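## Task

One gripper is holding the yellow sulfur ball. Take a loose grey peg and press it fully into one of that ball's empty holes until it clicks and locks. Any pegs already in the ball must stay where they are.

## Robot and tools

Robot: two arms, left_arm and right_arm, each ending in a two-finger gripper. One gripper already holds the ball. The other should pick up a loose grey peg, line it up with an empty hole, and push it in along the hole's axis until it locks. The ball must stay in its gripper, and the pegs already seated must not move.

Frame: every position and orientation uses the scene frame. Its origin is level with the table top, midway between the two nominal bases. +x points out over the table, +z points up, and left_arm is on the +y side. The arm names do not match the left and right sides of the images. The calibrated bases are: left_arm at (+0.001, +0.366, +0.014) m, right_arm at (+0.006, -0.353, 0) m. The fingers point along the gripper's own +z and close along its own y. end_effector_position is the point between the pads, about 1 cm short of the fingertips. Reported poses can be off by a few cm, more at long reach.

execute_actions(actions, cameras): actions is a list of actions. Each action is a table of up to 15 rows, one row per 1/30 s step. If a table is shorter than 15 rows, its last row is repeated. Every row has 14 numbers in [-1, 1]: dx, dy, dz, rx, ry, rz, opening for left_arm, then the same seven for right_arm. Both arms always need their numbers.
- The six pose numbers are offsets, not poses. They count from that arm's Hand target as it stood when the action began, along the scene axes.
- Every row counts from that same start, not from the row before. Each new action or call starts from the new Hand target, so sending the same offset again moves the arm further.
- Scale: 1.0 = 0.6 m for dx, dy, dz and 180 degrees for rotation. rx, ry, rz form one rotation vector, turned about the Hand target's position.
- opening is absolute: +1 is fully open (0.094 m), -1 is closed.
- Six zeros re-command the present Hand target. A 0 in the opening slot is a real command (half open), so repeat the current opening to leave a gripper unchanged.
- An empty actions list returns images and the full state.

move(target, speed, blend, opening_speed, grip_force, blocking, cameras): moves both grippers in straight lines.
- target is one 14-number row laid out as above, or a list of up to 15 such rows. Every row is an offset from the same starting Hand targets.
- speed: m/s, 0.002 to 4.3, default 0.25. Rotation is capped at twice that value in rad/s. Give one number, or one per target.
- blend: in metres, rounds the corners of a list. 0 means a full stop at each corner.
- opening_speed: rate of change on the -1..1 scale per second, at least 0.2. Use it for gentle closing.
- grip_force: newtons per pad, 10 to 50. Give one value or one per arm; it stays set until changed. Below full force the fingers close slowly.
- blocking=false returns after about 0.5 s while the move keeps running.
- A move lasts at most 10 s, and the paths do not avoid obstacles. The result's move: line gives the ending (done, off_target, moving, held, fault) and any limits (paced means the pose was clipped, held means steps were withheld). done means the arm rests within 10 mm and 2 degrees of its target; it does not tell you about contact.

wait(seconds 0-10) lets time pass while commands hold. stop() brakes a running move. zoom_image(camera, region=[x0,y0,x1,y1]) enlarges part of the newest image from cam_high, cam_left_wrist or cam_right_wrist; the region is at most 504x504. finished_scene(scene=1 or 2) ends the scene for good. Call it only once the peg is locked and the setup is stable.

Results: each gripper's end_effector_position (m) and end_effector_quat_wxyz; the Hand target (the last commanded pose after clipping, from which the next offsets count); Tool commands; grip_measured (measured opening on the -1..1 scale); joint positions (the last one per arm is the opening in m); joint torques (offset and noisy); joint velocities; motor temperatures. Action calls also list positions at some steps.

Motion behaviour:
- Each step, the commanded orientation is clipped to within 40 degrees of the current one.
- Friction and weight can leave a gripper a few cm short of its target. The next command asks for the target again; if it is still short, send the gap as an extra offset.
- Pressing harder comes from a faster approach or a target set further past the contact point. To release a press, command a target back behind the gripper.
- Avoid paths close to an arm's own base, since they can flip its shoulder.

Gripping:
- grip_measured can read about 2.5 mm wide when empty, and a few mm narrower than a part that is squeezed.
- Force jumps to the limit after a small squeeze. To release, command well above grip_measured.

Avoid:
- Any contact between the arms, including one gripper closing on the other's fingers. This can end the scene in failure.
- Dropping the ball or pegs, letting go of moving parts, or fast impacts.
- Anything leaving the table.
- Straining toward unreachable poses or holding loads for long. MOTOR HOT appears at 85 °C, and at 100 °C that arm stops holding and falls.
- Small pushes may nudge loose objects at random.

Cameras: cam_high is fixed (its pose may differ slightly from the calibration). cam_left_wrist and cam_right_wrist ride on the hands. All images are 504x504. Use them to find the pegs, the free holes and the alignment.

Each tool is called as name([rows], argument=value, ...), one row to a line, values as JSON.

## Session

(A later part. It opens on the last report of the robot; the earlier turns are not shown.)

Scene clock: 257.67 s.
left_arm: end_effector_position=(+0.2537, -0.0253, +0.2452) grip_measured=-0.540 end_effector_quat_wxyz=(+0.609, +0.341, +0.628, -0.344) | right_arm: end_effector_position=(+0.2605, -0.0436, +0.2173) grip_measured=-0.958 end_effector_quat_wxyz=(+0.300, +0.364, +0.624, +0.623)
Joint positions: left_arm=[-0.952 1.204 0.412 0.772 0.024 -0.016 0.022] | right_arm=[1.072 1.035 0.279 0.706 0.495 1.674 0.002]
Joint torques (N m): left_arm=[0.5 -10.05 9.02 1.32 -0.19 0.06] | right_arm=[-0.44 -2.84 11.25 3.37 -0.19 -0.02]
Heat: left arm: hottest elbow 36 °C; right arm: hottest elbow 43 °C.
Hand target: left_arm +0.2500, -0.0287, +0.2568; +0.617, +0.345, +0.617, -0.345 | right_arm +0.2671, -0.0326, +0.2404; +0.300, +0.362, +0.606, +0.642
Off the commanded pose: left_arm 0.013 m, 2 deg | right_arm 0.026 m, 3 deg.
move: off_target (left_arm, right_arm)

execute_actions(actions=[])

zoom_image(camera="cam_left_wrist", region=[200, 310, 300, 410])

zoom_image(camera="cam_high", region=[175, 120, 215, 160])

Scene clock: 259.50 s.
left_arm: end_effector_position=(+0.2537, -0.0253, +0.2452) grip_measured=-0.540 end_effector_quat_wxyz=(+0.609, +0.341, +0.628, -0.344) | right_arm: end_effector_position=(+0.2604, -0.0436, +0.2173) grip_measured=-0.958 end_effector_quat_wxyz=(+0.299, +0.364, +0.624, +0.623)
Joint positions: left_arm=[-0.952 1.204 0.412 0.772 0.024 -0.016 0.022] | right_arm=[1.072 1.035 0.279 0.706 0.494 1.674 0.002]
Joint velocities: within noise
Joint torques (N m): left_arm=[0.21 -9.93 9.06 1.25 -0.17 0.06] | right_arm=[-0.21 -2.55 11.29 3.43 -0.18 -0.02]
Motor temperatures (°C): left_arm=[31 35 36 30 32 29 33] | right_arm=[31 31 43 30 31 32 35]
Heat: left arm: hottest elbow 36 °C; right arm: hottest elbow 43 °C.
Hand target: left_arm +0.2500, -0.0287, +0.2568; +0.617, +0.345, +0.617, -0.345 | right_arm +0.2671, -0.0325, +0.2404; +0.300, +0.362, +0.606, +0.642
Tool commands: left_gripper/opening=-0.682579 right_gripper/opening=-1.0
Off the commanded pose: left_arm 0.013 m, 2 deg | right_arm 0.026 m, 3 deg.
camera_calibration:
cam_left_wrist: T_world_to_cam=[[-0.844736, -0.535183, 0.000019689, 0.199648], [-0.233885, 0.369132, -0.899466, 0.325987], [0.481371, -0.759816, -0.43699, 0.0476122], [0, 0, 0, 1]] pos_world=[0.221974, 0.0226926, 0.314016]
cam_right_wrist: T_world_to_cam=[[-0.095384, 0.0337635, -0.994868, 0.240757], [-0.849148, 0.518789, 0.0990195, 0.258672], [0.51947, 0.854235, -0.0208139, -0.0093384], [0, 0, 0, 1]] pos_world=[0.247466, -0.134348, 0.213714]

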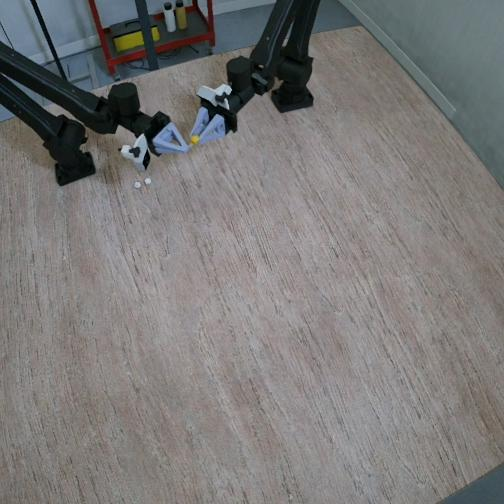

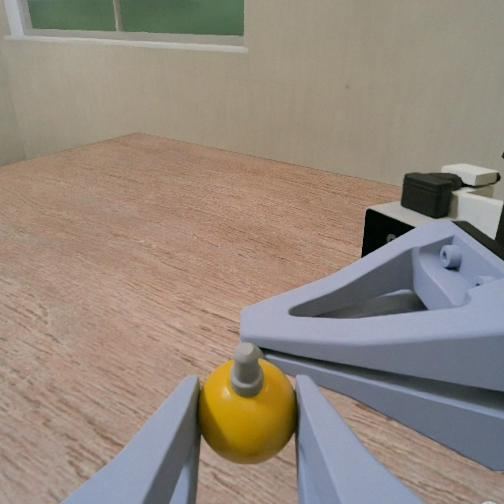

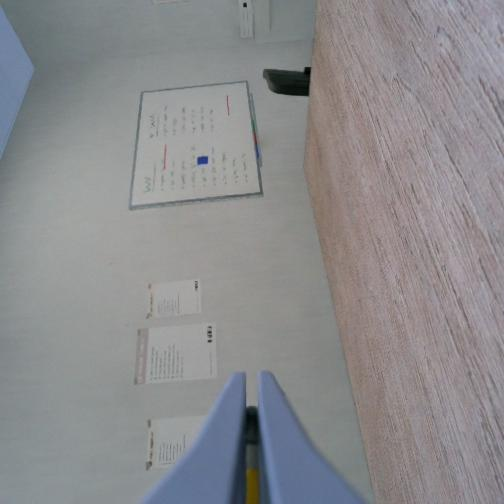

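Scaled by 5.040 from the camera's 504x504 image, which has a finer 720x720 frame.

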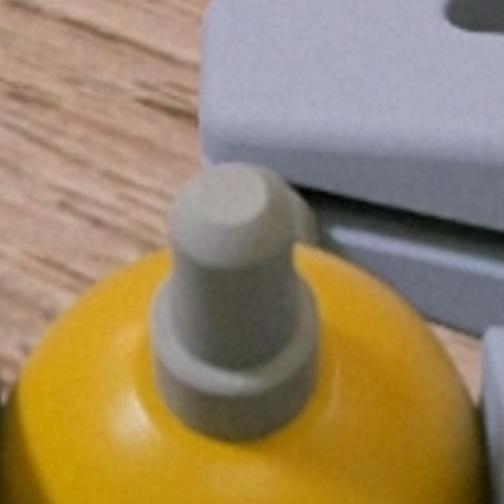

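Scaled by 12.600 from the camera's 504x504 image, which has a finer 720x720 frame.

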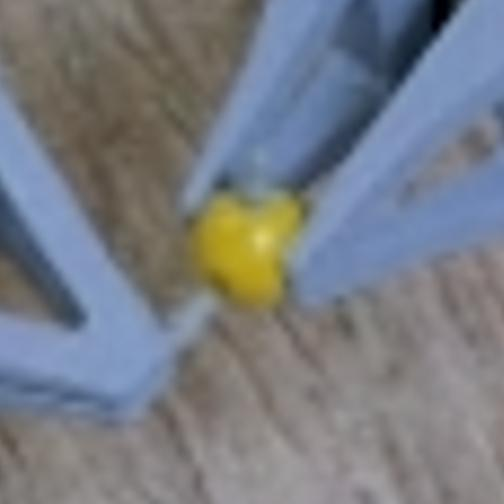

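move(target=[0,0,0,0,0,0,-0.682579,0.006,-0.0095,0.006,0,0,0,-1], speed=0.03)

Scene clock: 262.00 s.
left_arm: end_effector_position=(+0.2537, -0.0253, +0.2452) grip_measured=-0.540 end_effector_quat_wxyz=(+0.609, +0.341, +0.628, -0.344) | right_arm: end_effector_position=(+0.2631, -0.0456, +0.2212) grip_measured=-0.958 end_effector_quat_wxyz=(+0.297, +0.362, +0.622, +0.628)
Joint positions: left_arm=[-0.952 1.204 0.412 0.772 0.024 -0.016 0.022] | right_arm=[1.054 1.025 0.279 0.706 0.471 1.674 0.002]
Joint torques (N m): left_arm=[0.38 -9.88 9.06 1.26 -0.18 0.07] | right_arm=[-0.91 -3.6 11.18 2.25 -0.21 -0.01]
Heat: left arm: hottest elbow 36 °C; right arm: hottest elbow 43 °C.
Hand target: left_arm +0.2500, -0.0287, +0.2568; +0.617, +0.345, +0.617, -0.345 | right_arm +0.2707, -0.0382, +0.2439; +0.300, +0.362, +0.606, +0.642
Off the commanded pose: left_arm 0.013 m, 2 deg | right_arm 0.025 m, 2 deg.
move: off_target (left_arm, right_arm)

move(target=[0,0,0,0,0,0,-0.682579,0,0,-0.0025,0,0,0,-1], speed=0.03)

Scene clock: 264.83 s.
left_arm: end_effector_position=(+0.2537, -0.0253, +0.2452) grip_measured=-0.540 end_effector_quat_wxyz=(+0.609, +0.341, +0.628, -0.344) | right_arm: end_effector_position=(+0.2632, -0.0458, +0.2217) grip_measured=-0.958 end_effector_quat_wxyz=(+0.297, +0.362, +0.621, +0.628)
Joint positions: left_arm=[-0.952 1.204 0.412 0.772 0.024 -0.016 0.022] | right_arm=[1.054 1.023 0.279 0.706 0.471 1.674 0.002]
Joint torques (N m): left_arm=[0.26 -10.05 9.07 1.21 -0.18 0.07] | right_arm=[-0.91 -3.31 11.04 2.63 -0.19 -0.01]
Heat: left arm: hottest elbow 36 °C; right arm: hottest elbow 43 °C.
Hand target: left_arm +0.2500, -0.0287, +0.2568; +0.617, +0.345, +0.617, -0.345 | right_arm +0.2708, -0.0384, +0.2426; +0.300, +0.362, +0.606, +0.642
Off the commanded pose: left_arm 0.013 m, 2 deg | right_arm 0.023 m, 2 deg.
move: off_target (left_arm, right_arm)

move(target=[0,0,0,0,0,0,-0.682579,-0.0003,-0.0003,-0.0045,0,0,0,-1], speed=0.03)

Scene clock: 268.43 s.
left_arm: end_effector_position=(+0.2537, -0.0253, +0.2452) grip_measured=-0.540 end_effector_quat_wxyz=(+0.609, +0.341, +0.628, -0.344) | right_arm: end_effector_position=(+0.2632, -0.0457, +0.2215) grip_measured=-0.958 end_effector_quat_wxyz=(+0.297, +0.362, +0.621, +0.628)
Joint positions: left_arm=[-0.952 1.204 0.412 0.772 0.024 -0.016 0.022] | right_arm=[1.054 1.024 0.279 0.706 0.471 1.674 0.002]
Joint torques (N m): left_arm=[0.44 -10.11 9.06 1.25 -0.19 0.07] | right_arm=[-0.97 -2.84 10.71 3.23 -0.18 -0.02]
Heat: left arm: hottest elbow 36 °C; right arm: hottest elbow 43 °C.
Hand target: left_arm +0.2500, -0.0287, +0.2568; +0.617, +0.345, +0.617, -0.345 | right_arm +0.2706, -0.0385, +0.2398; +0.300, +0.362, +0.606, +0.642
Off the commanded pose: left_arm 0.013 m, 2 deg | right_arm 0.021 m, 2 deg.
move: off_target (left_arm, right_arm)

move(target=[0,0,0,0,0,0,-0.682579,-0.0005,0.0008,-0.002,0,0,0,-1], speed=0.03)

Scene clock: 269.97 s.
left_arm: end_effector_position=(+0.2537, -0.0253, +0.2452) grip_measured=-0.540 end_effector_quat_wxyz=(+0.609, +0.341, +0.628, -0.344) | right_arm: end_effector_position=(+0.2635, -0.0452, +0.2198) grip_measured=-0.958 end_effector_quat_wxyz=(+0.297, +0.362, +0.623, +0.627)
Joint positions: left_arm=[-0.952 1.204 0.412 0.772 0.024 -0.016 0.022] | right_arm=[1.054 1.03 0.279 0.709 0.471 1.674 0.002]
Joint torques (N m): left_arm=[0.26 -9.99 9.03 1.32 -0.18 0.06] | right_arm=[-0.91 -2.67 10.5 3.41 -0.13 -0.01]
Heat: left arm: hottest elbow 36 °C; right arm: hottest elbow 43 °C.
Hand target: left_arm +0.2500, -0.0287, +0.2568; +0.617, +0.345, +0.617, -0.345 | right_arm +0.2703, -0.0380, +0.2386; +0.300, +0.362, +0.606, +0.642
Off the commanded pose: left_arm 0.013 m, 2 deg | right_arm 0.021 m, 3 deg.
move: off_target (left_arm, right_arm)

move(target=[0,0,0,0,0,0,-0.682579,-0.0065,0.0065,0.0008,0,0,0,-1], speed=0.03)

Scene clock: 272.37 s.
left_arm: end_effector_position=(+0.2537, -0.0253, +0.2452) grip_measured=-0.540 end_effector_quat_wxyz=(+0.609, +0.341, +0.628, -0.344) | right_arm: end_effector_position=(+0.2634, -0.0458, +0.2185) grip_measured=-0.958 end_effector_quat_wxyz=(+0.301, +0.366, +0.622, +0.624)
Joint positions: left_arm=[-0.952 1.204 0.412 0.772 0.024 -0.016 0.022] | right_arm=[1.06 1.034 0.279 0.709 0.489 1.674 0.002]
Joint torques (N m): left_arm=[0.21 -10.05 9.03 1.29 -0.18 0.08] | right_arm=[0.32 -2.55 10.77 3.33 -0.04 -0.02]
Heat: left arm: hottest elbow 36 °C; right arm: hottest elbow 43 °C.
Hand target: left_arm +0.2500, -0.0287, +0.2568; +0.617, +0.345, +0.617, -0.345 | right_arm +0.2664, -0.0341, +0.2390; +0.300, +0.362, +0.606, +0.642
Off the commanded pose: left_arm 0.013 m, 2 deg | right_arm 0.024 m, 3 deg.
move: off_target (left_arm, right_arm)

move(target=[0,0,0,0,0,0,-0.682579,-0.0045,0.007,0.002,0,0,0,-1], speed=0.03, cameras=["cam_left_wrist","cam_right_wrist"])

zoom_image(camera="cam_left_wrist", region=[200, 310, 300, 410])

zoom_image(camera="cam_right_wrist", region=[200, 404, 300, 504])

Scene clock: 274.67 s.
left_arm: end_effector_position=(+0.2537, -0.0253, +0.2452) grip_measured=-0.540 end_effector_quat_wxyz=(+0.609, +0.341, +0.628, -0.344) | right_arm: end_effector_position=(+0.2599, -0.0435, +0.2169) grip_measured=-0.958 end_effector_quat_wxyz=(+0.302, +0.365, +0.623, +0.622)
Joint positions: left_arm=[-0.952 1.204 0.412 0.772 0.024 -0.016 0.022] | right_arm=[1.078 1.039 0.279 0.709 0.507 1.674 0.002]
Joint torques (N m): left_arm=[0.21 -10.05 9.03 1.29 -0.17 0.06] | right_arm=[0.32 -2.55 11.34 3.26 -0.03 -0.01]
Heat: left arm: hottest elbow 36 °C; right arm: hottest elbow 43 °C.
Hand target: left_arm +0.2500, -0.0287, +0.2568; +0.617, +0.345, +0.617, -0.345 | right_arm +0.2637, -0.0299, +0.2402; +0.300, +0.362, +0.606, +0.642
Off the commanded pose: left_arm 0.013 m, 2 deg | right_arm 0.027 m, 3 deg.
move: off_target (left_arm, right_arm)
camera_calibration:
cam_left_wrist: T_world_to_cam=[[-0.844736, -0.535183, 0.000019689, 0.199648], [-0.233885, 0.369132, -0.899466, 0.325987], [0.481371, -0.759816, -0.43699, 0.0476122], [0, 0, 0, 1]] pos_world=[0.221974, 0.0226926, 0.314016]
cam_right_wrist: T_world_to_cam=[[-0.0946002, 0.0341468, -0.99493, 0.240012], [-0.845835, 0.524288, 0.0984179, 0.257673], [0.52499, 0.850856, -0.0207152, -0.0107393], [0, 0, 0, 1]] pos_world=[0.246292, -0.134153, 0.213213]
Images, in order (width x height): cam_left_wrist 504x504, cam_right_wrist 504x504.

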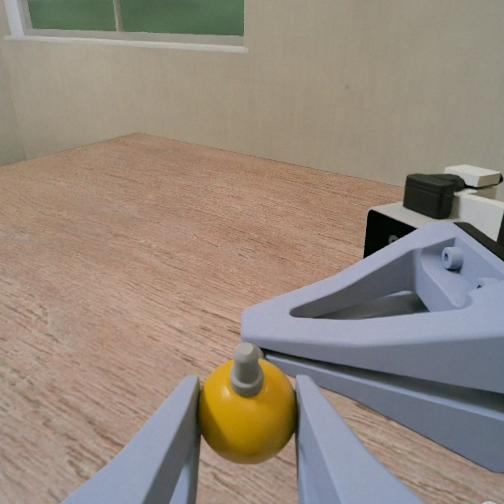

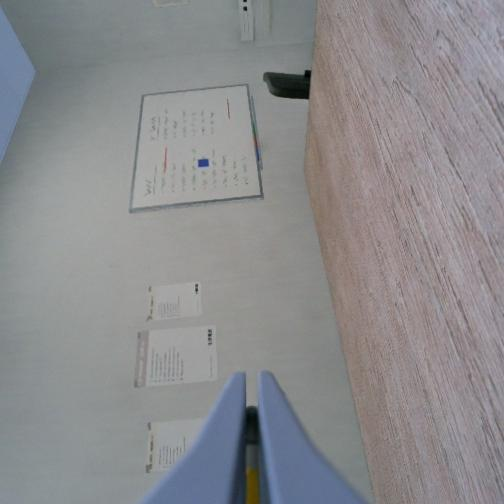

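Scaled by 5.040 from the camera's 504x504 image, which has a finer 720x720 frame.

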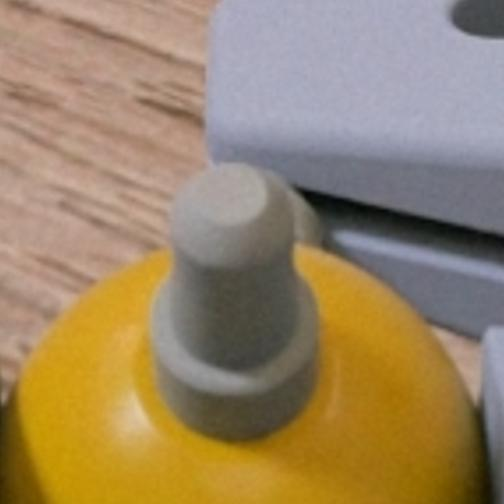

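Scaled by 5.040 from the camera's 504x504 image, which has a finer 720x720 frame.

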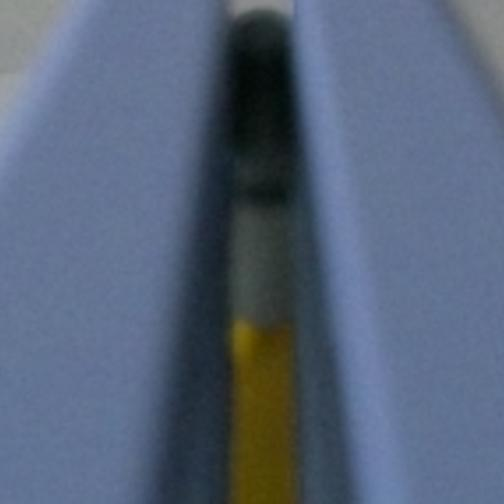

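move(target=[0,0,0,0,0,0,-0.682579,0.0045,-0.009,0.009,0,0,0,-1], speed=0.03)

Scene clock: 279.33 s.
left_arm: end_effector_position=(+0.2536, -0.0251, +0.2462) grip_measured=-0.540 end_effector_quat_wxyz=(+0.610, +0.340, +0.628, -0.344) | right_arm: end_effector_position=(+0.2585, -0.0436, +0.2214) grip_measured=-0.958 end_effector_quat_wxyz=(+0.298, +0.362, +0.622, +0.627)
Joint positions: left_arm=[-0.952 1.202 0.412 0.772 0.024 -0.016 0.022] | right_arm=[1.076 1.02 0.279 0.699 0.493 1.674 0.002]
Joint torques (N m): left_arm=[0.21 -9.76 9.07 1.35 -0.18 0.08] | right_arm=[-0.79 -3.96 11.58 2.22 -0.2 -0.03]
Heat: left arm: hottest elbow 36 °C; right arm: hottest elbow 43 °C.
Hand target: left_arm +0.2500, -0.0287, +0.2569; +0.617, +0.345, +0.617, -0.345 | right_arm +0.2663, -0.0353, +0.2457; +0.300, +0.362, +0.606, +0.642
Off the commanded pose: left_arm 0.012 m, 2 deg | right_arm 0.027 m, 3 deg.
move: off_target (left_arm, right_arm)

move(target=[0,0,0,0,0,0,-0.682579,0.003,-0.005,0,0,0,0,-1], speed=0.03, cameras=["cam_left_wrist","cam_right_wrist"])

zoom_image(camera="cam_left_wrist", region=[200, 310, 300, 410])

Scene clock: 281.80 s.
left_arm: end_effector_position=(+0.2536, -0.0251, +0.2462) grip_measured=-0.540 end_effector_quat_wxyz=(+0.610, +0.340, +0.628, -0.344) | right_arm: end_effector_position=(+0.2607, -0.0454, +0.2228) grip_measured=-0.958 end_effector_quat_wxyz=(+0.297, +0.362, +0.622, +0.628)
Joint positions: left_arm=[-0.952 1.202 0.412 0.772 0.024 -0.016 0.022] | right_arm=[1.063 1.014 0.279 0.696 0.48 1.674 0.002]
Joint torques (N m): left_arm=[0.15 -9.82 9.1 1.25 -0.19 0.07] | right_arm=[-1.03 -3.96 11.29 2.22 -0.17 -0.03]
Heat: left arm: hottest elbow 36 °C; right arm: hottest elbow 43 °C.
Hand target: left_arm +0.2500, -0.0287, +0.2569; +0.617, +0.345, +0.617, -0.345 | right_arm +0.2682, -0.0383, +0.2456; +0.300, +0.362, +0.606, +0.642
Off the commanded pose: left_arm 0.012 m, 2 deg | right_arm 0.025 m, 2 deg.
move: off_target (left_arm, right_arm)
camera_calibration:
cam_left_wrist: T_world_to_cam=[[-0.844729, -0.535195, -0.0000089676, 0.199648], [-0.232774, 0.367415, -0.900457, 0.326757], [0.481923, -0.76064, -0.434945, 0.0475784], [0, 0, 0, 1]] pos_world=[0.221779, 0.0229849, 0.314927]
cam_right_wrist: T_world_to_cam=[[-0.0910358, 0.0432563, -0.994908, 0.245538], [-0.852568, 0.512899, 0.100311, 0.259639], [0.514627, 0.857358, -0.00981329, -0.0088108], [0, 0, 0, 1]] pos_world=[0.248247, -0.136236, 0.218157]
Images, in order (width x height): cam_left_wrist 504x504, cam_right_wrist 504x504.

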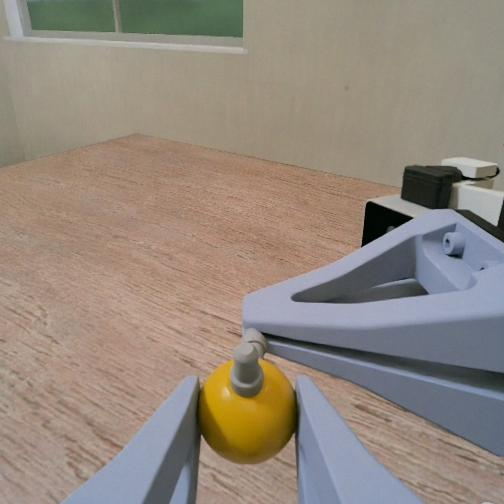

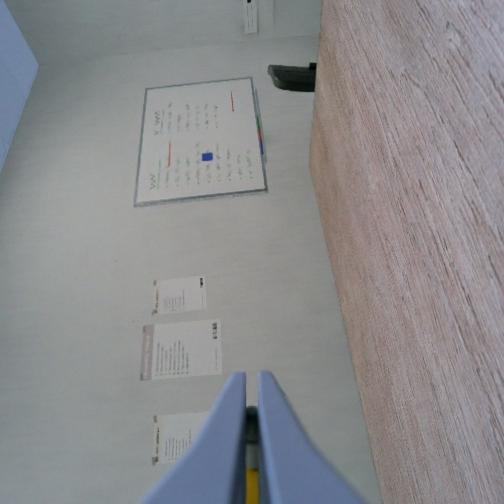

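Scaled by 5.040 from the camera's 504x504 image, which has a finer 720x720 frame.

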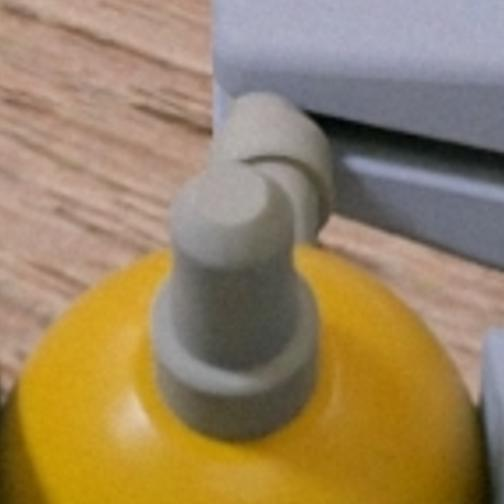

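move(target=[0,0,0,0,0,0,-0.682579,0.003,-0.006,-0.004,0,0,0,-1], speed=0.03, cameras=["cam_left_wrist"])

zoom_image(camera="cam_left_wrist", region=[200, 310, 300, 410])

Scene clock: 286.33 s.
left_arm: end_effector_position=(+0.2536, -0.0251, +0.2462) grip_measured=-0.540 end_effector_quat_wxyz=(+0.610, +0.340, +0.628, -0.344) | right_arm: end_effector_position=(+0.2634, -0.0473, +0.2240) grip_measured=-0.958 end_effector_quat_wxyz=(+0.297, +0.362, +0.620, +0.629)
Joint positions: left_arm=[-0.952 1.202 0.412 0.772 0.024 -0.016 0.022] | right_arm=[1.05 1.011 0.279 0.696 0.467 1.674 0.002]
Joint torques (N m): left_arm=[0.32 -9.76 9.07 1.28 -0.19 0.07] | right_arm=[-1.08 -3.55 10.63 2.54 -0.19 -0.01]
Heat: left arm: hottest elbow 36 °C; right arm: hottest elbow 43 °C.
Hand target: left_arm +0.2500, -0.0287, +0.2569; +0.617, +0.345, +0.617, -0.345 | right_arm +0.2700, -0.0419, +0.2433; +0.300, +0.362, +0.606, +0.642
Off the commanded pose: left_arm 0.012 m, 2 deg | right_arm 0.021 m, 2 deg.
move: off_target (left_arm, right_arm)
camera_calibration:
cam_left_wrist: T_world_to_cam=[[-0.844729, -0.535195, -0.0000089676, 0.199648], [-0.232774, 0.367415, -0.900457, 0.326757], [0.481923, -0.76064, -0.434945, 0.0475784], [0, 0, 0, 1]] pos_world=[0.221779, 0.0229849, 0.314927]
Images, in order (width x height): cam_left_wrist 504x504.

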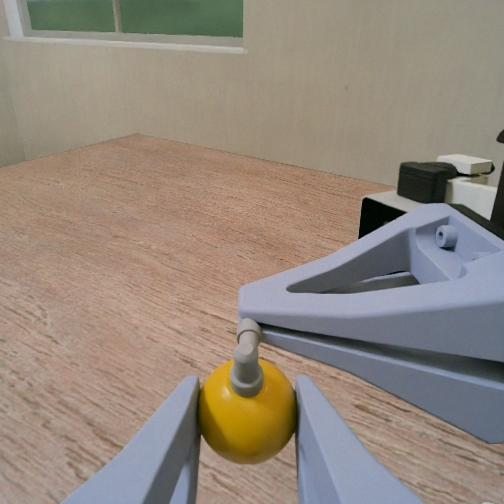

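Scaled by 5.040 from the camera's 504x504 image, which has a finer 720x720 frame.

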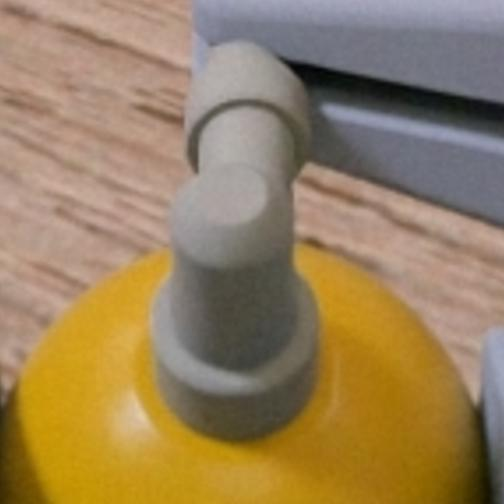

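move(target=[0,0,0,0,0,0,-0.682579,0,0,-0.0071,0,0,0,-1], speed=0.03)

Scene clock: 289.17 s.
left_arm: end_effector_position=(+0.2536, -0.0251, +0.2462) grip_measured=-0.540 end_effector_quat_wxyz=(+0.610, +0.340, +0.628, -0.344) | right_arm: end_effector_position=(+0.2636, -0.0469, +0.2236) grip_measured=-0.958 end_effector_quat_wxyz=(+0.297, +0.362, +0.620, +0.629)
Joint positions: left_arm=[-0.952 1.202 0.412 0.772 0.024 -0.016 0.022] | right_arm=[1.05 1.015 0.279 0.7 0.466 1.674 0.002]
Joint torques (N m): left_arm=[0.38 -9.88 9.05 1.26 -0.19 0.07] | right_arm=[-0.91 -2.49 10.02 3.32 -0.18 -0.02]
Heat: left arm: hottest elbow 36 °C; right arm: hottest elbow 43 °C.
Hand target: left_arm +0.2500, -0.0287, +0.2569; +0.617, +0.345, +0.617, -0.345 | right_arm +0.2699, -0.0419, +0.2391; +0.300, +0.362, +0.606, +0.642
Off the commanded pose: left_arm 0.012 m, 2 deg | right_arm 0.017 m, 2 deg.
move: off_target (left_arm, right_arm)

move(target=[0,0,0,0,0,0,-0.682579,0,0,-0.0045,0,0,0,-1], speed=0.03)

Scene clock: 291.07 s.
left_arm: end_effector_position=(+0.2536, -0.0251, +0.2462) grip_measured=-0.540 end_effector_quat_wxyz=(+0.610, +0.340, +0.628, -0.344) | right_arm: end_effector_position=(+0.2641, -0.0459, +0.2230) grip_measured=-0.958 end_effector_quat_wxyz=(+0.297, +0.362, +0.619, +0.631)
Joint positions: left_arm=[-0.952 1.202 0.412 0.772 0.024 -0.016 0.022] | right_arm=[1.05 1.025 0.279 0.715 0.466 1.674 0.002]
Joint torques (N m): left_arm=[0.5 -9.88 9.03 1.29 -0.17 0.08] | right_arm=[-0.91 -2.55 9.69 3.37 -0.19 -0.01]
Heat: left arm: hottest elbow 36 °C; right arm: hottest elbow 43 °C.
Hand target: left_arm +0.2500, -0.0287, +0.2569; +0.617, +0.345, +0.617, -0.345 | right_arm +0.2699, -0.0419, +0.2363; +0.300, +0.362, +0.606, +0.642
Off the commanded pose: left_arm 0.012 m, 2 deg | right_arm 0.015 m, 2 deg.
move: off_target (left_arm, right_arm)

move(target=[0,0,0,0,0,0,-0.682579,0,0,-0.006,0,0,0,-1], speed=0.03)

Scene clock: 293.33 s.
left_arm: end_effector_position=(+0.2536, -0.0251, +0.2462) grip_measured=-0.540 end_effector_quat_wxyz=(+0.610, +0.340, +0.628, -0.344) | right_arm: end_effector_position=(+0.2648, -0.0446, +0.2220) grip_measured=-0.958 end_effector_quat_wxyz=(+0.297, +0.362, +0.617, +0.633)
Joint positions: left_arm=[-0.952 1.202 0.412 0.772 0.024 -0.016 0.022] | right_arm=[1.05 1.04 0.279 0.734 0.466 1.674 0.002]
Joint torques (N m): left_arm=[0.38 -9.93 9.09 1.29 -0.2 0.08] | right_arm=[-1.14 -2.37 9.1 3.37 -0.2 -0.02]
Heat: left arm: hottest elbow 36 °C; right arm: hottest elbow 43 °C.
Hand target: left_arm +0.2500, -0.0287, +0.2569; +0.617, +0.345, +0.617, -0.345 | right_arm +0.2699, -0.0418, +0.2327; +0.300, +0.362, +0.606, +0.642
Off the commanded pose: left_arm 0.012 m, 2 deg | right_arm 0.012 m, 2 deg.
move: off_target (left_arm, right_arm)

move(target=[0,0,0,0,0,0,-0.682579,-0.003,-0.004,-0.005,0,0,0,-1], speed=0.03)

Scene clock: 295.03 s.
left_arm: end_effector_position=(+0.2536, -0.0251, +0.2462) grip_measured=-0.540 end_effector_quat_wxyz=(+0.610, +0.340, +0.628, -0.344) | right_arm: end_effector_position=(+0.2648, -0.0446, +0.2245) grip_measured=-0.958 end_effector_quat_wxyz=(+0.297, +0.361, +0.613, +0.636)
Joint positions: left_arm=[-0.952 1.202 0.412 0.772 0.024 -0.016 0.022] | right_arm=[1.05 1.04 0.279 0.745 0.466 1.674 0.002]
Joint torques (N m): left_arm=[0.26 -9.7 9.02 1.31 -0.17 0.06] | right_arm=[-0.97 -2.9 8.24 3.38 -0.14 -0.02]
Heat: left arm: hottest elbow 36 °C; right arm: hottest elbow 43 °C.
Hand target: left_arm +0.2500, -0.0287, +0.2569; +0.617, +0.345, +0.617, -0.345 | right_arm +0.2681, -0.0442, +0.2297; +0.300, +0.362, +0.606, +0.642
Off the commanded pose: left_arm 0.012 m, 2 deg | right_arm 0.006 m, 1 deg.
move: off_target (left_arm)

move([
  [0,0,0,0,0,0,-0.682579,0.0267,-0.0433,-0.01,0,0,0,-1],
  [0,0,0,0,0,0.1111,-0.682579,0.0557,-0.0075,-0.012,0,0,0.1111,-1],
  [0,0,0,0,0,0.1111,-0.682579,0.0557,-0.0075,0.0238,0,0,0.1111,-1],
], speed=[0.06,0.1,0.04], cameras=["cam_left_wrist"])

zoom_image(camera="cam_left_wrist", region=[200, 270, 300, 370])

Scene clock: 305.97 s.
left_arm: end_effector_position=(+0.2483, -0.0128, +0.2402) grip_measured=-0.540 end_effector_quat_wxyz=(+0.659, +0.233, +0.678, -0.226) | right_arm: end_effector_position=(+0.2900, -0.0551, +0.2181) grip_measured=-0.958 end_effector_quat_wxyz=(+0.173, +0.259, +0.674, +0.670)
Joint positions: left_arm=[-1.149 1.217 0.412 0.772 -0.52 -0.016 0.022] | right_arm=[0.689 1.043 0.284 0.715 -0.242 1.674 0.002]
Joint torques (N m): left_arm=[0.21 -7.18 11.71 1.52 -0.25 0.08] | right_arm=[-0.97 -4.01 11.75 2.3 -0.21 0]
Heat: left arm: hottest elbow 36 °C; right arm: hottest elbow 42 °C.
Hand target: left_arm +0.2500, -0.0288, +0.2569; +0.668, +0.232, +0.668, -0.233 | right_arm +0.3016, -0.0489, +0.2439; +0.184, +0.251, +0.660, +0.684
Off the commanded pose: left_arm 0.023 m, 2 deg | right_arm 0.029 m, 3 deg.
move: off_target (left_arm, right_arm)
camera_calibration:
cam_left_wrist: T_world_to_cam=[[-0.611748, -0.790857, -0.0175763, 0.144879], [-0.341939, 0.284404, -0.895652, 0.340551], [0.713332, -0.541903, -0.444408, 0.00450296], [0, 0, 0, 1]] pos_world=[0.201865, 0.0201651, 0.309563]
Images, in order (width x height): cam_left_wrist 504x504.

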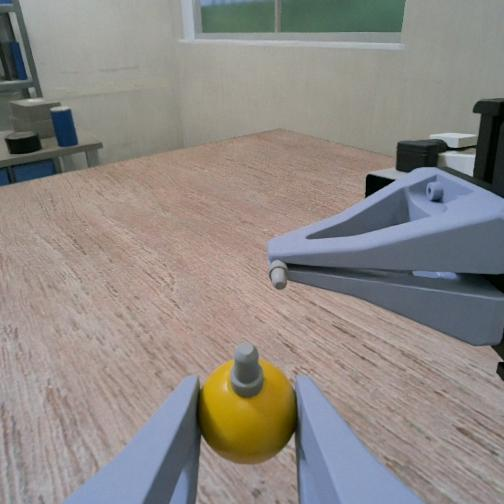

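Scaled by 5.040 from the camera's 504x504 image, which has a finer 720x720 frame.

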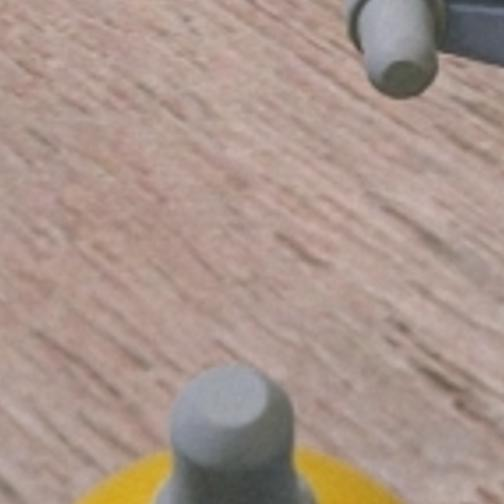

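move([
  [0,0,0,0,0,0,-0.682579,-0.0135,0.0305,-0.035,-0.0039,-0.0054,0,-1],
  [0,0,0,0,0,0,-0.682579,-0.0135,0.0305,-0.0075,-0.0039,-0.0054,0,-1],
], speed=[0.06,0.03])

Scene clock: 312.60 s.
left_arm: end_effector_position=(+0.2483, -0.0128, +0.2402) grip_measured=-0.540 end_effector_quat_wxyz=(+0.659, +0.233, +0.678, -0.226) | right_arm: end_effector_position=(+0.2866, -0.0414, +0.2144) grip_measured=-0.958 end_effector_quat_wxyz=(+0.182, +0.258, +0.674, +0.668)
Joint positions: left_arm=[-1.149 1.217 0.412 0.772 -0.52 -0.016 0.022] | right_arm=[0.748 1.084 0.292 0.749 -0.172 1.662 0.002]
Joint torques (N m): left_arm=[0.44 -7.24 11.73 1.61 -0.24 0.05] | right_arm=[0.21 -4.54 11.4 2.41 -0.05 -0.09]
Heat: left arm: hottest elbow 37 °C; right arm: hottest elbow 42 °C.
Hand target: left_arm +0.2500, -0.0288, +0.2569; +0.668, +0.232, +0.668, -0.233 | right_arm +0.2934, -0.0304, +0.2395; +0.191, +0.244, +0.662, +0.682
Off the commanded pose: left_arm 0.023 m, 2 deg | right_arm 0.028 m, 3 deg.
move: off_target (left_arm, right_arm)

move(target=[0,0,0,0,0,0,-0.682579,-0.0215,0.017,0.0,0,0,0,-1], speed=0.03, cameras=["cam_left_wrist"])

zoom_image(camera="cam_left_wrist", region=[200, 290, 300, 390])

Scene clock: 317.53 s.
left_arm: end_effector_position=(+0.2483, -0.0128, +0.2402) grip_measured=-0.540 end_effector_quat_wxyz=(+0.659, +0.233, +0.678, -0.226) | right_arm: end_effector_position=(+0.2752, -0.0308, +0.2155) grip_measured=-0.958 end_effector_quat_wxyz=(+0.183, +0.257, +0.674, +0.668)
Joint positions: left_arm=[-1.149 1.217 0.412 0.772 -0.52 -0.016 0.022] | right_arm=[0.811 1.08 0.292 0.746 -0.109 1.662 0.002]
Joint torques (N m): left_arm=[0.26 -7.18 11.81 1.54 -0.24 0.06] | right_arm=[0.38 -4.42 11.15 2.33 -0.06 -0.08]
Heat: left arm: hottest elbow 37 °C; right arm: hottest elbow 42 °C.
Hand target: left_arm +0.2500, -0.0288, +0.2569; +0.668, +0.232, +0.668, -0.233 | right_arm +0.2806, -0.0203, +0.2394; +0.191, +0.244, +0.662, +0.682
Off the commanded pose: left_arm 0.023 m, 2 deg | right_arm 0.027 m, 3 deg.
move: off_target (left_arm, right_arm)
camera_calibration:
cam_left_wrist: T_world_to_cam=[[-0.611748, -0.790857, -0.0175763, 0.144879], [-0.341939, 0.284404, -0.895652, 0.340551], [0.713332, -0.541903, -0.444408, 0.00450296], [0, 0, 0, 1]] pos_world=[0.201865, 0.0201651, 0.309563]
Images, in order (width x height): cam_left_wrist 504x504.

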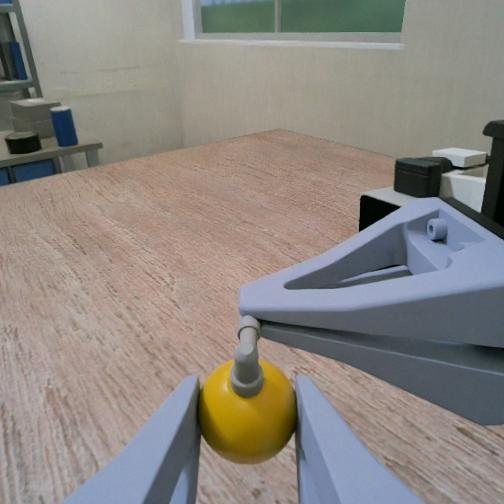

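Scaled by 5.040 from the camera's 504x504 image, which has a finer 720x720 frame.

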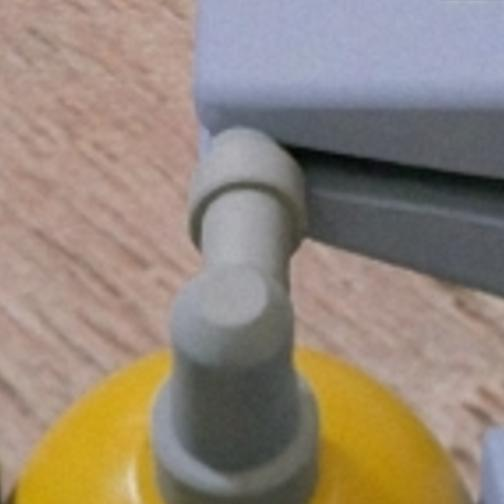

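move(target=[0,0,0,-0.394,0.308,0,-0.682579,0,0,0,0,0,0,-1], speed=0.2, cameras=["cam_left_wrist"])

zoom_image(camera="cam_left_wrist", region=[200, 290, 300, 390])

Scene clock: 325.17 s.
left_arm: end_effector_position=(+0.2485, -0.0128, +0.2385) grip_measured=-0.540 end_effector_quat_wxyz=(+0.319, -0.305, +0.650, -0.619) | right_arm: end_effector_position=(+0.2752, -0.0308, +0.2155) grip_measured=-0.958 end_effector_quat_wxyz=(+0.183, +0.257, +0.674, +0.668)
Joint positions: left_arm=[-1.151 1.224 0.412 0.775 -0.529 -1.552 0.022] | right_arm=[0.811 1.08 0.292 0.746 -0.109 1.662 0.002]
Joint torques (N m): left_arm=[0.44 -7.06 11.62 1.98 -0.27 -0.13] | right_arm=[0.56 -4.54 11.18 2.39 -0.05 -0.1]
Heat: left arm: hottest elbow 37 °C; right arm: hottest elbow 42 °C.
Hand target: left_arm +0.2499, -0.0288, +0.2569; +0.311, -0.309, +0.633, -0.638 | right_arm +0.2806, -0.0203, +0.2394; +0.191, +0.244, +0.662, +0.682
Off the commanded pose: left_arm 0.024 m, 3 deg | right_arm 0.027 m, 3 deg.
move: off_target (left_arm, right_arm)
camera_calibration:
cam_left_wrist: T_world_to_cam=[[-0.00449813, -0.0644615, 0.99791, -0.238758], [-0.885365, -0.463656, -0.0339414, 0.259012], [0.464875, -0.883667, -0.0549864, -0.0319108], [0, 0, 0, 1]] pos_world=[0.243081, 0.0765033, 0.245295]
Images, in order (width x height): cam_left_wrist 504x504.

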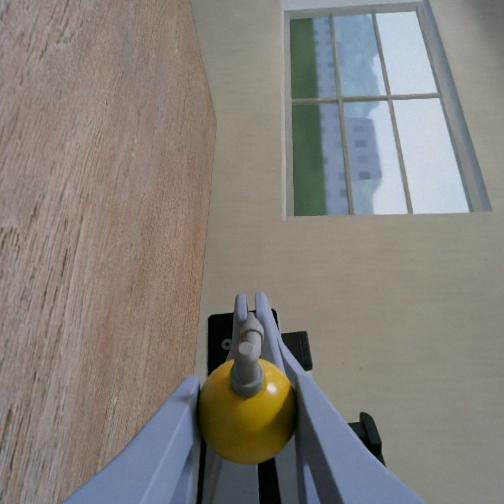

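Scaled by 5.040 from the camera's 504x504 image, which has a finer 720x720 frame.

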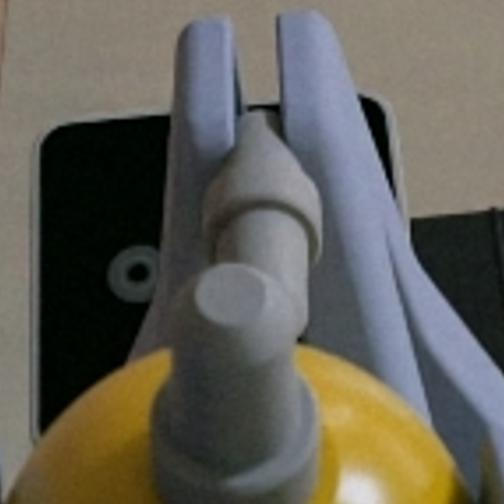

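move([
  [0,0,0,0,0,0,-0.682579,0.0213,-0.0168,-0.03,0,0,0,-1],
  [0,0,0,0,0,0,-0.682579,0.0213,-0.0168,-0.0018,0,0,0,-1],
  [0,0,0,0,0,0,-0.682579,-0.0065,0.0052,-0.0018,0,0,0,-1],
], speed=[0.05,0.03,0.03], cameras=["cam_left_wrist"])

zoom_image(camera="cam_left_wrist", region=[200, 290, 300, 390])

Scene clock: 335.70 s.
left_arm: end_effector_position=(+0.2485, -0.0127, +0.2385) grip_measured=-0.540 end_effector_quat_wxyz=(+0.319, -0.306, +0.650, -0.619) | right_arm: end_effector_position=(+0.2719, -0.0273, +0.2153) grip_measured=-0.958 end_effector_quat_wxyz=(+0.184, +0.256, +0.674, +0.668)
Joint positions: left_arm=[-1.151 1.224 0.412 0.775 -0.53 -1.553 0.022] | right_arm=[0.831 1.083 0.292 0.752 -0.09 1.661 0.002]
Joint torques (N m): left_arm=[0.44 -7.06 11.66 2.04 -0.26 -0.13] | right_arm=[0.44 -4.66 10.99 2.33 -0.03 -0.08]
Heat: left arm: hottest elbow 38 °C; right arm: hottest elbow 43 °C.
Hand target: left_arm +0.2500, -0.0287, +0.2569; +0.311, -0.309, +0.633, -0.638 | right_arm +0.2767, -0.0172, +0.2384; +0.191, +0.244, +0.662, +0.682
Off the commanded pose: left_arm 0.024 m, 3 deg | right_arm 0.026 m, 3 deg.
move: off_target (left_arm, right_arm)
camera_calibration:
cam_left_wrist: T_world_to_cam=[[-0.00416059, -0.0641921, 0.997929, -0.23886], [-0.8852, -0.464001, -0.0335376, 0.258948], [0.465193, -0.883506, -0.0548923, -0.0319356], [0, 0, 0, 1]] pos_world=[0.243083, 0.0766039, 0.245297]
Images, in order (width x height): cam_left_wrist 504x504.

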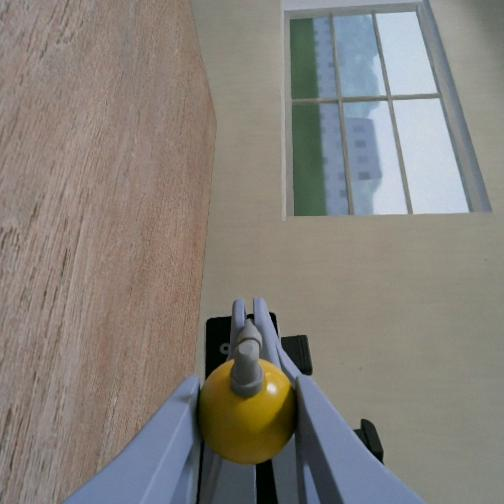

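Scaled by 5.040 from the camera's 504x504 image, which has a finer 720x720 frame.

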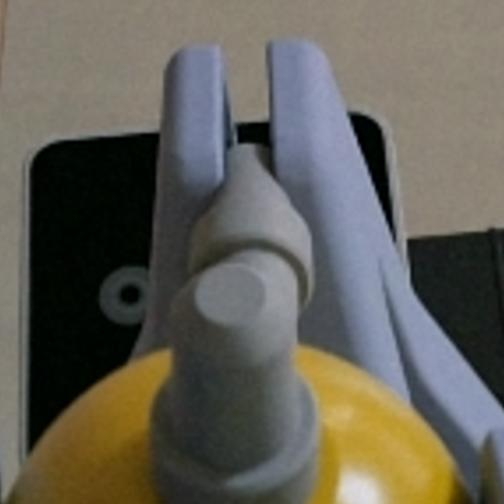

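move(target=[0,0,0,0,0,0,-0.682579,-0.0115,0.0073,-0.0004,0,0,0,-1], speed=0.02, cameras=["cam_left_wrist"])

zoom_image(camera="cam_left_wrist", region=[200, 310, 300, 410])

Scene clock: 341.07 s.
left_arm: end_effector_position=(+0.2485, -0.0127, +0.2385) grip_measured=-0.540 end_effector_quat_wxyz=(+0.319, -0.306, +0.650, -0.618) | right_arm: end_effector_position=(+0.2664, -0.0230, +0.2168) grip_measured=-0.958 end_effector_quat_wxyz=(+0.186, +0.256, +0.673, +0.669)
Joint positions: left_arm=[-1.151 1.224 0.412 0.775 -0.53 -1.553 0.022] | right_arm=[0.86 1.08 0.292 0.752 -0.058 1.661 0.002]
Joint torques (N m): left_arm=[0.26 -7.12 11.64 2.02 -0.24 -0.13] | right_arm=[0.38 -4.42 10.82 2.35 -0.06 -0.07]
Heat: left arm: hottest elbow 38 °C; right arm: hottest elbow 43 °C.
Hand target: left_arm +0.2500, -0.0287, +0.2569; +0.311, -0.309, +0.633, -0.638 | right_arm +0.2697, -0.0127, +0.2382; +0.191, +0.244, +0.662, +0.682
Off the commanded pose: left_arm 0.024 m, 3 deg | right_arm 0.024 m, 2 deg.
move: off_target (left_arm, right_arm)
camera_calibration:
cam_left_wrist: T_world_to_cam=[[-0.00413964, -0.064191, 0.997929, -0.238865], [-0.885013, -0.464356, -0.0335406, 0.258933], [0.465548, -0.883319, -0.0548876, -0.032038], [0, 0, 0, 1]] pos_world=[0.243086, 0.0766044, 0.245297]
Images, in order (width x height): cam_left_wrist 504x504.

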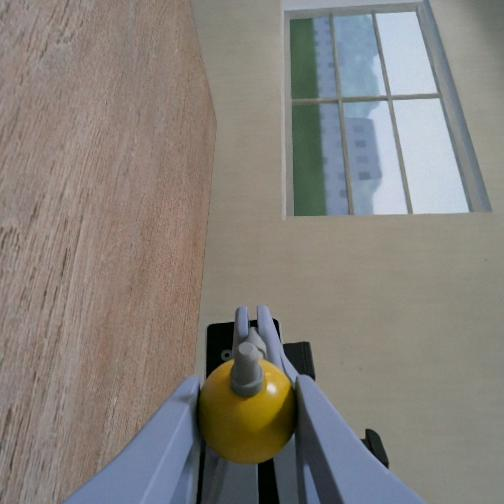

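Scaled by 5.040 from the camera's 504x504 image, which has a finer 720x720 frame.

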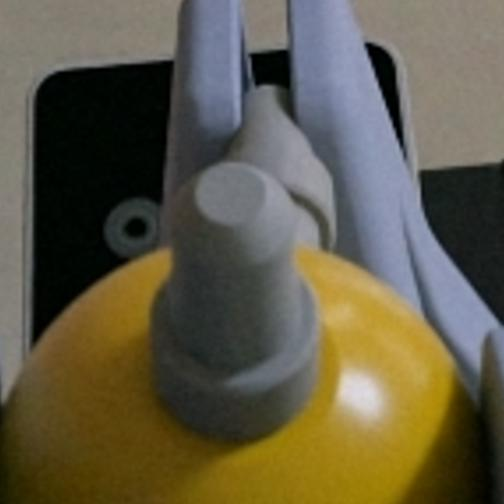

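move([
  [0,0,0,0,0,0,-0.682579,0.0395,-0.0295,0,0,0,0,-1],
  [0,0,0,0,0,0,-0.682579,0.0395,-0.0295,-0.03,0,0,0,-1],
  [0,0,0,0,0,0,-0.682579,0.0395,-0.0295,-0.003,0,0,0,-1],
  [0,0,0,0,0,0,-0.682579,0.005,-0.003,-0.003,0,0,0,-1],
], speed=[0.05,0.05,0.03,0.03], cameras=["cam_left_wrist"])

zoom_image(camera="cam_left_wrist", region=[200, 310, 300, 410])

Scene clock: 350.70 s.
left_arm: end_effector_position=(+0.2484, -0.0128, +0.2383) grip_measured=-0.540 end_effector_quat_wxyz=(+0.319, -0.306, +0.650, -0.618) | right_arm: end_effector_position=(+0.2689, -0.0239, +0.2153) grip_measured=-0.958 end_effector_quat_wxyz=(+0.185, +0.255, +0.673, +0.669)
Joint positions: left_arm=[-1.152 1.224 0.412 0.775 -0.531 -1.553 0.022] | right_arm=[0.849 1.09 0.292 0.762 -0.072 1.661 0.002]
Joint torques (N m): left_arm=[0.44 -7.12 11.62 1.98 -0.21 -0.13] | right_arm=[0.5 -4.66 10.62 2.3 -0.02 -0.07]
Heat: left arm: hottest elbow 39 °C; right arm: hottest elbow 43 °C.
Hand target: left_arm +0.2500, -0.0288, +0.2568; +0.311, -0.309, +0.633, -0.638 | right_arm +0.2728, -0.0146, +0.2364; +0.191, +0.244, +0.662, +0.682
Off the commanded pose: left_arm 0.025 m, 3 deg | right_arm 0.023 m, 2 deg.
move: off_target (left_arm, right_arm)
camera_calibration:
cam_left_wrist: T_world_to_cam=[[-0.00404279, -0.0645961, 0.997903, -0.238756], [-0.884997, -0.464379, -0.0336455, 0.25873], [0.465579, -0.883278, -0.05529, -0.0319512], [0, 0, 0, 1]] pos_world=[0.242886, 0.0765042, 0.245194]
Images, in order (width x height): cam_left_wrist 504x504.

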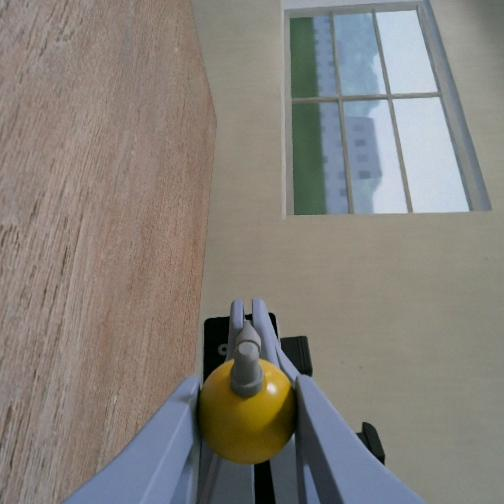

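Scaled by 5.040 from the camera's 504x504 image, which has a finer 720x720 frame.

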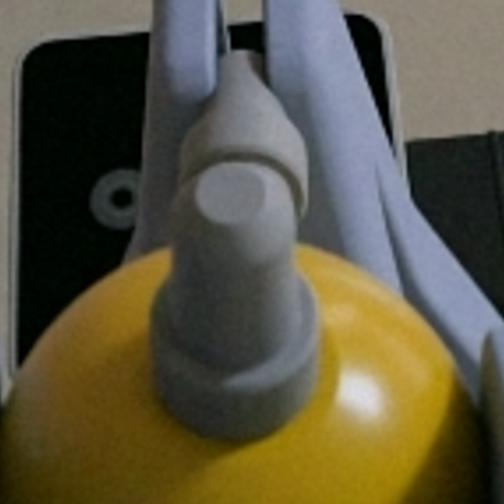

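execute_actions(actions=[], cameras=["cam_right_wrist","cam_high"])

zoom_image(camera="cam_right_wrist", region=[200, 370, 300, 470])

zoom_image(camera="cam_right_wrist", region=[200, 404, 300, 504])

zoom_image(camera="cam_high", region=[175, 120, 215, 160])

Scene clock: 353.60 s.
left_arm: end_effector_position=(+0.2484, -0.0128, +0.2383) grip_measured=-0.540 end_effector_quat_wxyz=(+0.319, -0.306, +0.650, -0.618) | right_arm: end_effector_position=(+0.2689, -0.0239, +0.2153) grip_measured=-0.958 end_effector_quat_wxyz=(+0.185, +0.255, +0.673, +0.669)
Joint positions: left_arm=[-1.152 1.224 0.412 0.775 -0.531 -1.553 0.022] | right_arm=[0.849 1.09 0.292 0.762 -0.072 1.661 0.002]
Joint velocities: within noise
Joint torques (N m): left_arm=[0.21 -7.06 11.58 1.98 -0.21 -0.13] | right_arm=[0.03 -4.78 10.67 2.33 -0.05 -0.06]
Motor temperatures (°C): left_arm=[31 34 39 30 32 29 33] | right_arm=[31 31 43 30 31 32 36]
Heat: left arm: hottest elbow 39 °C; right arm: hottest elbow 43 °C.
Hand target: left_arm +0.2500, -0.0288, +0.2568; +0.311, -0.309, +0.633, -0.638 | right_arm +0.2728, -0.0146, +0.2364; +0.191, +0.244, +0.662, +0.682
Tool commands: left_gripper/opening=-0.682579 right_gripper/opening=-1.0
Off the commanded pose: left_arm 0.025 m, 3 deg | right_arm 0.023 m, 2 deg.
camera_calibration:
cam_right_wrist: T_world_to_cam=[[-0.106982, 0.0145385, -0.994155, 0.241425], [-0.973555, 0.201468, 0.107712, 0.279853], [0.201857, 0.979387, -0.00739951, 0.0549504], [0, 0, 0, 1]] pos_world=[0.287188, -0.113709, 0.210277]
Images, in order (width x height): cam_high 504x504, cam_right_wrist 504x504.

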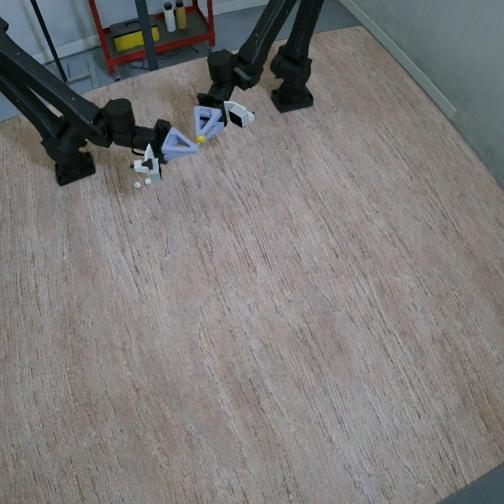

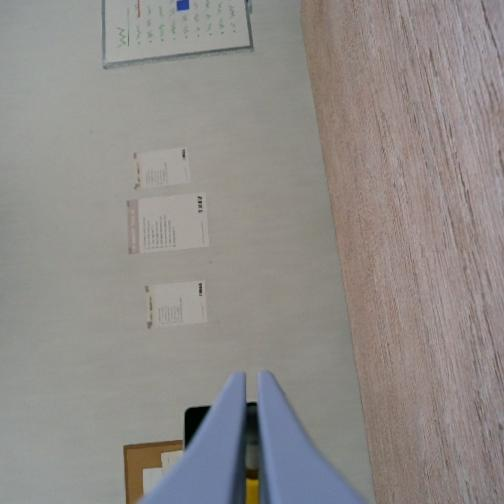

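Scaled by 5.040 from the camera's 504x504 image, which has a finer 720x720 frame.

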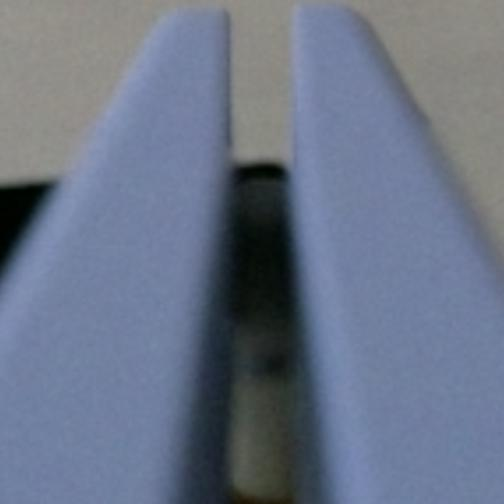

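Scaled by 5.040 from the camera's 504x504 image, which has a finer 720x720 frame.

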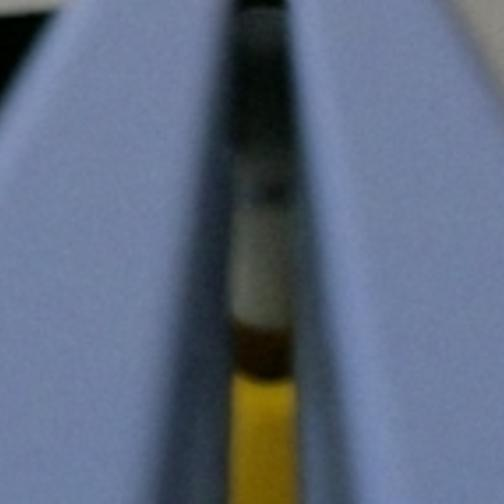

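Scaled by 12.600 from the camera's 504x504 image, which has a finer 720x720 frame.

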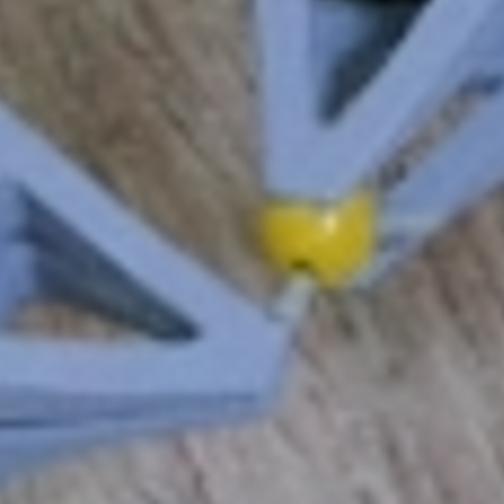

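move(target=[0,0,0,0,0,0,-0.682579,-0.0035,-0.0045,0,0,0,0,-1], speed=0.02, cameras=["cam_right_wrist"])

zoom_image(camera="cam_right_wrist", region=[200, 404, 300, 504])

Scene clock: 363.20 s.
left_arm: end_effector_position=(+0.2484, -0.0128, +0.2383) grip_measured=-0.540 end_effector_quat_wxyz=(+0.319, -0.306, +0.650, -0.618) | right_arm: end_effector_position=(+0.2682, -0.0248, +0.2188) grip_measured=-0.958 end_effector_quat_wxyz=(+0.186, +0.254, +0.671, +0.672)
Joint positions: left_arm=[-1.152 1.224 0.412 0.775 -0.531 -1.553 0.022] | right_arm=[0.849 1.078 0.292 0.757 -0.072 1.661 0.002]
Joint torques (N m): left_arm=[0.56 -7.12 11.6 1.98 -0.21 -0.15] | right_arm=[0.44 -4.66 10.13 2.43 -0.05 -0.06]
Heat: left arm: hottest elbow 39 °C; right arm: hottest elbow 43 °C.
Hand target: left_arm +0.2500, -0.0288, +0.2568; +0.311, -0.309, +0.633, -0.638 | right_arm +0.2707, -0.0173, +0.2363; +0.191, +0.244, +0.662, +0.682
Off the commanded pose: left_arm 0.024 m, 3 deg | right_arm 0.019 m, 2 deg.
move: off_target (left_arm, right_arm)
camera_calibration:
cam_right_wrist: T_world_to_cam=[[-0.102637, 0.0197308, -0.994523, 0.24379], [-0.974013, 0.20094, 0.104507, 0.279764], [0.201901, 0.979405, -0.00140579, 0.054604], [0, 0, 0, 1]] pos_world=[0.286491, -0.114505, 0.213295]
Images, in order (width x height): cam_right_wrist 504x504.

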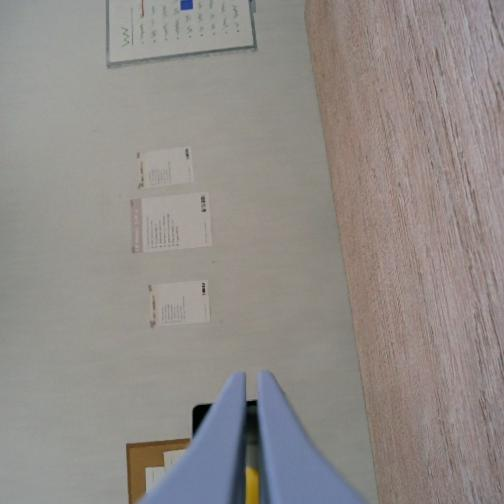

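Scaled by 5.040 from the camera's 504x504 image, which has a finer 720x720 frame.

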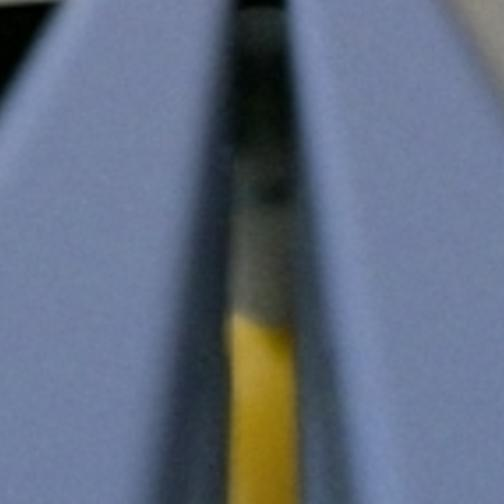

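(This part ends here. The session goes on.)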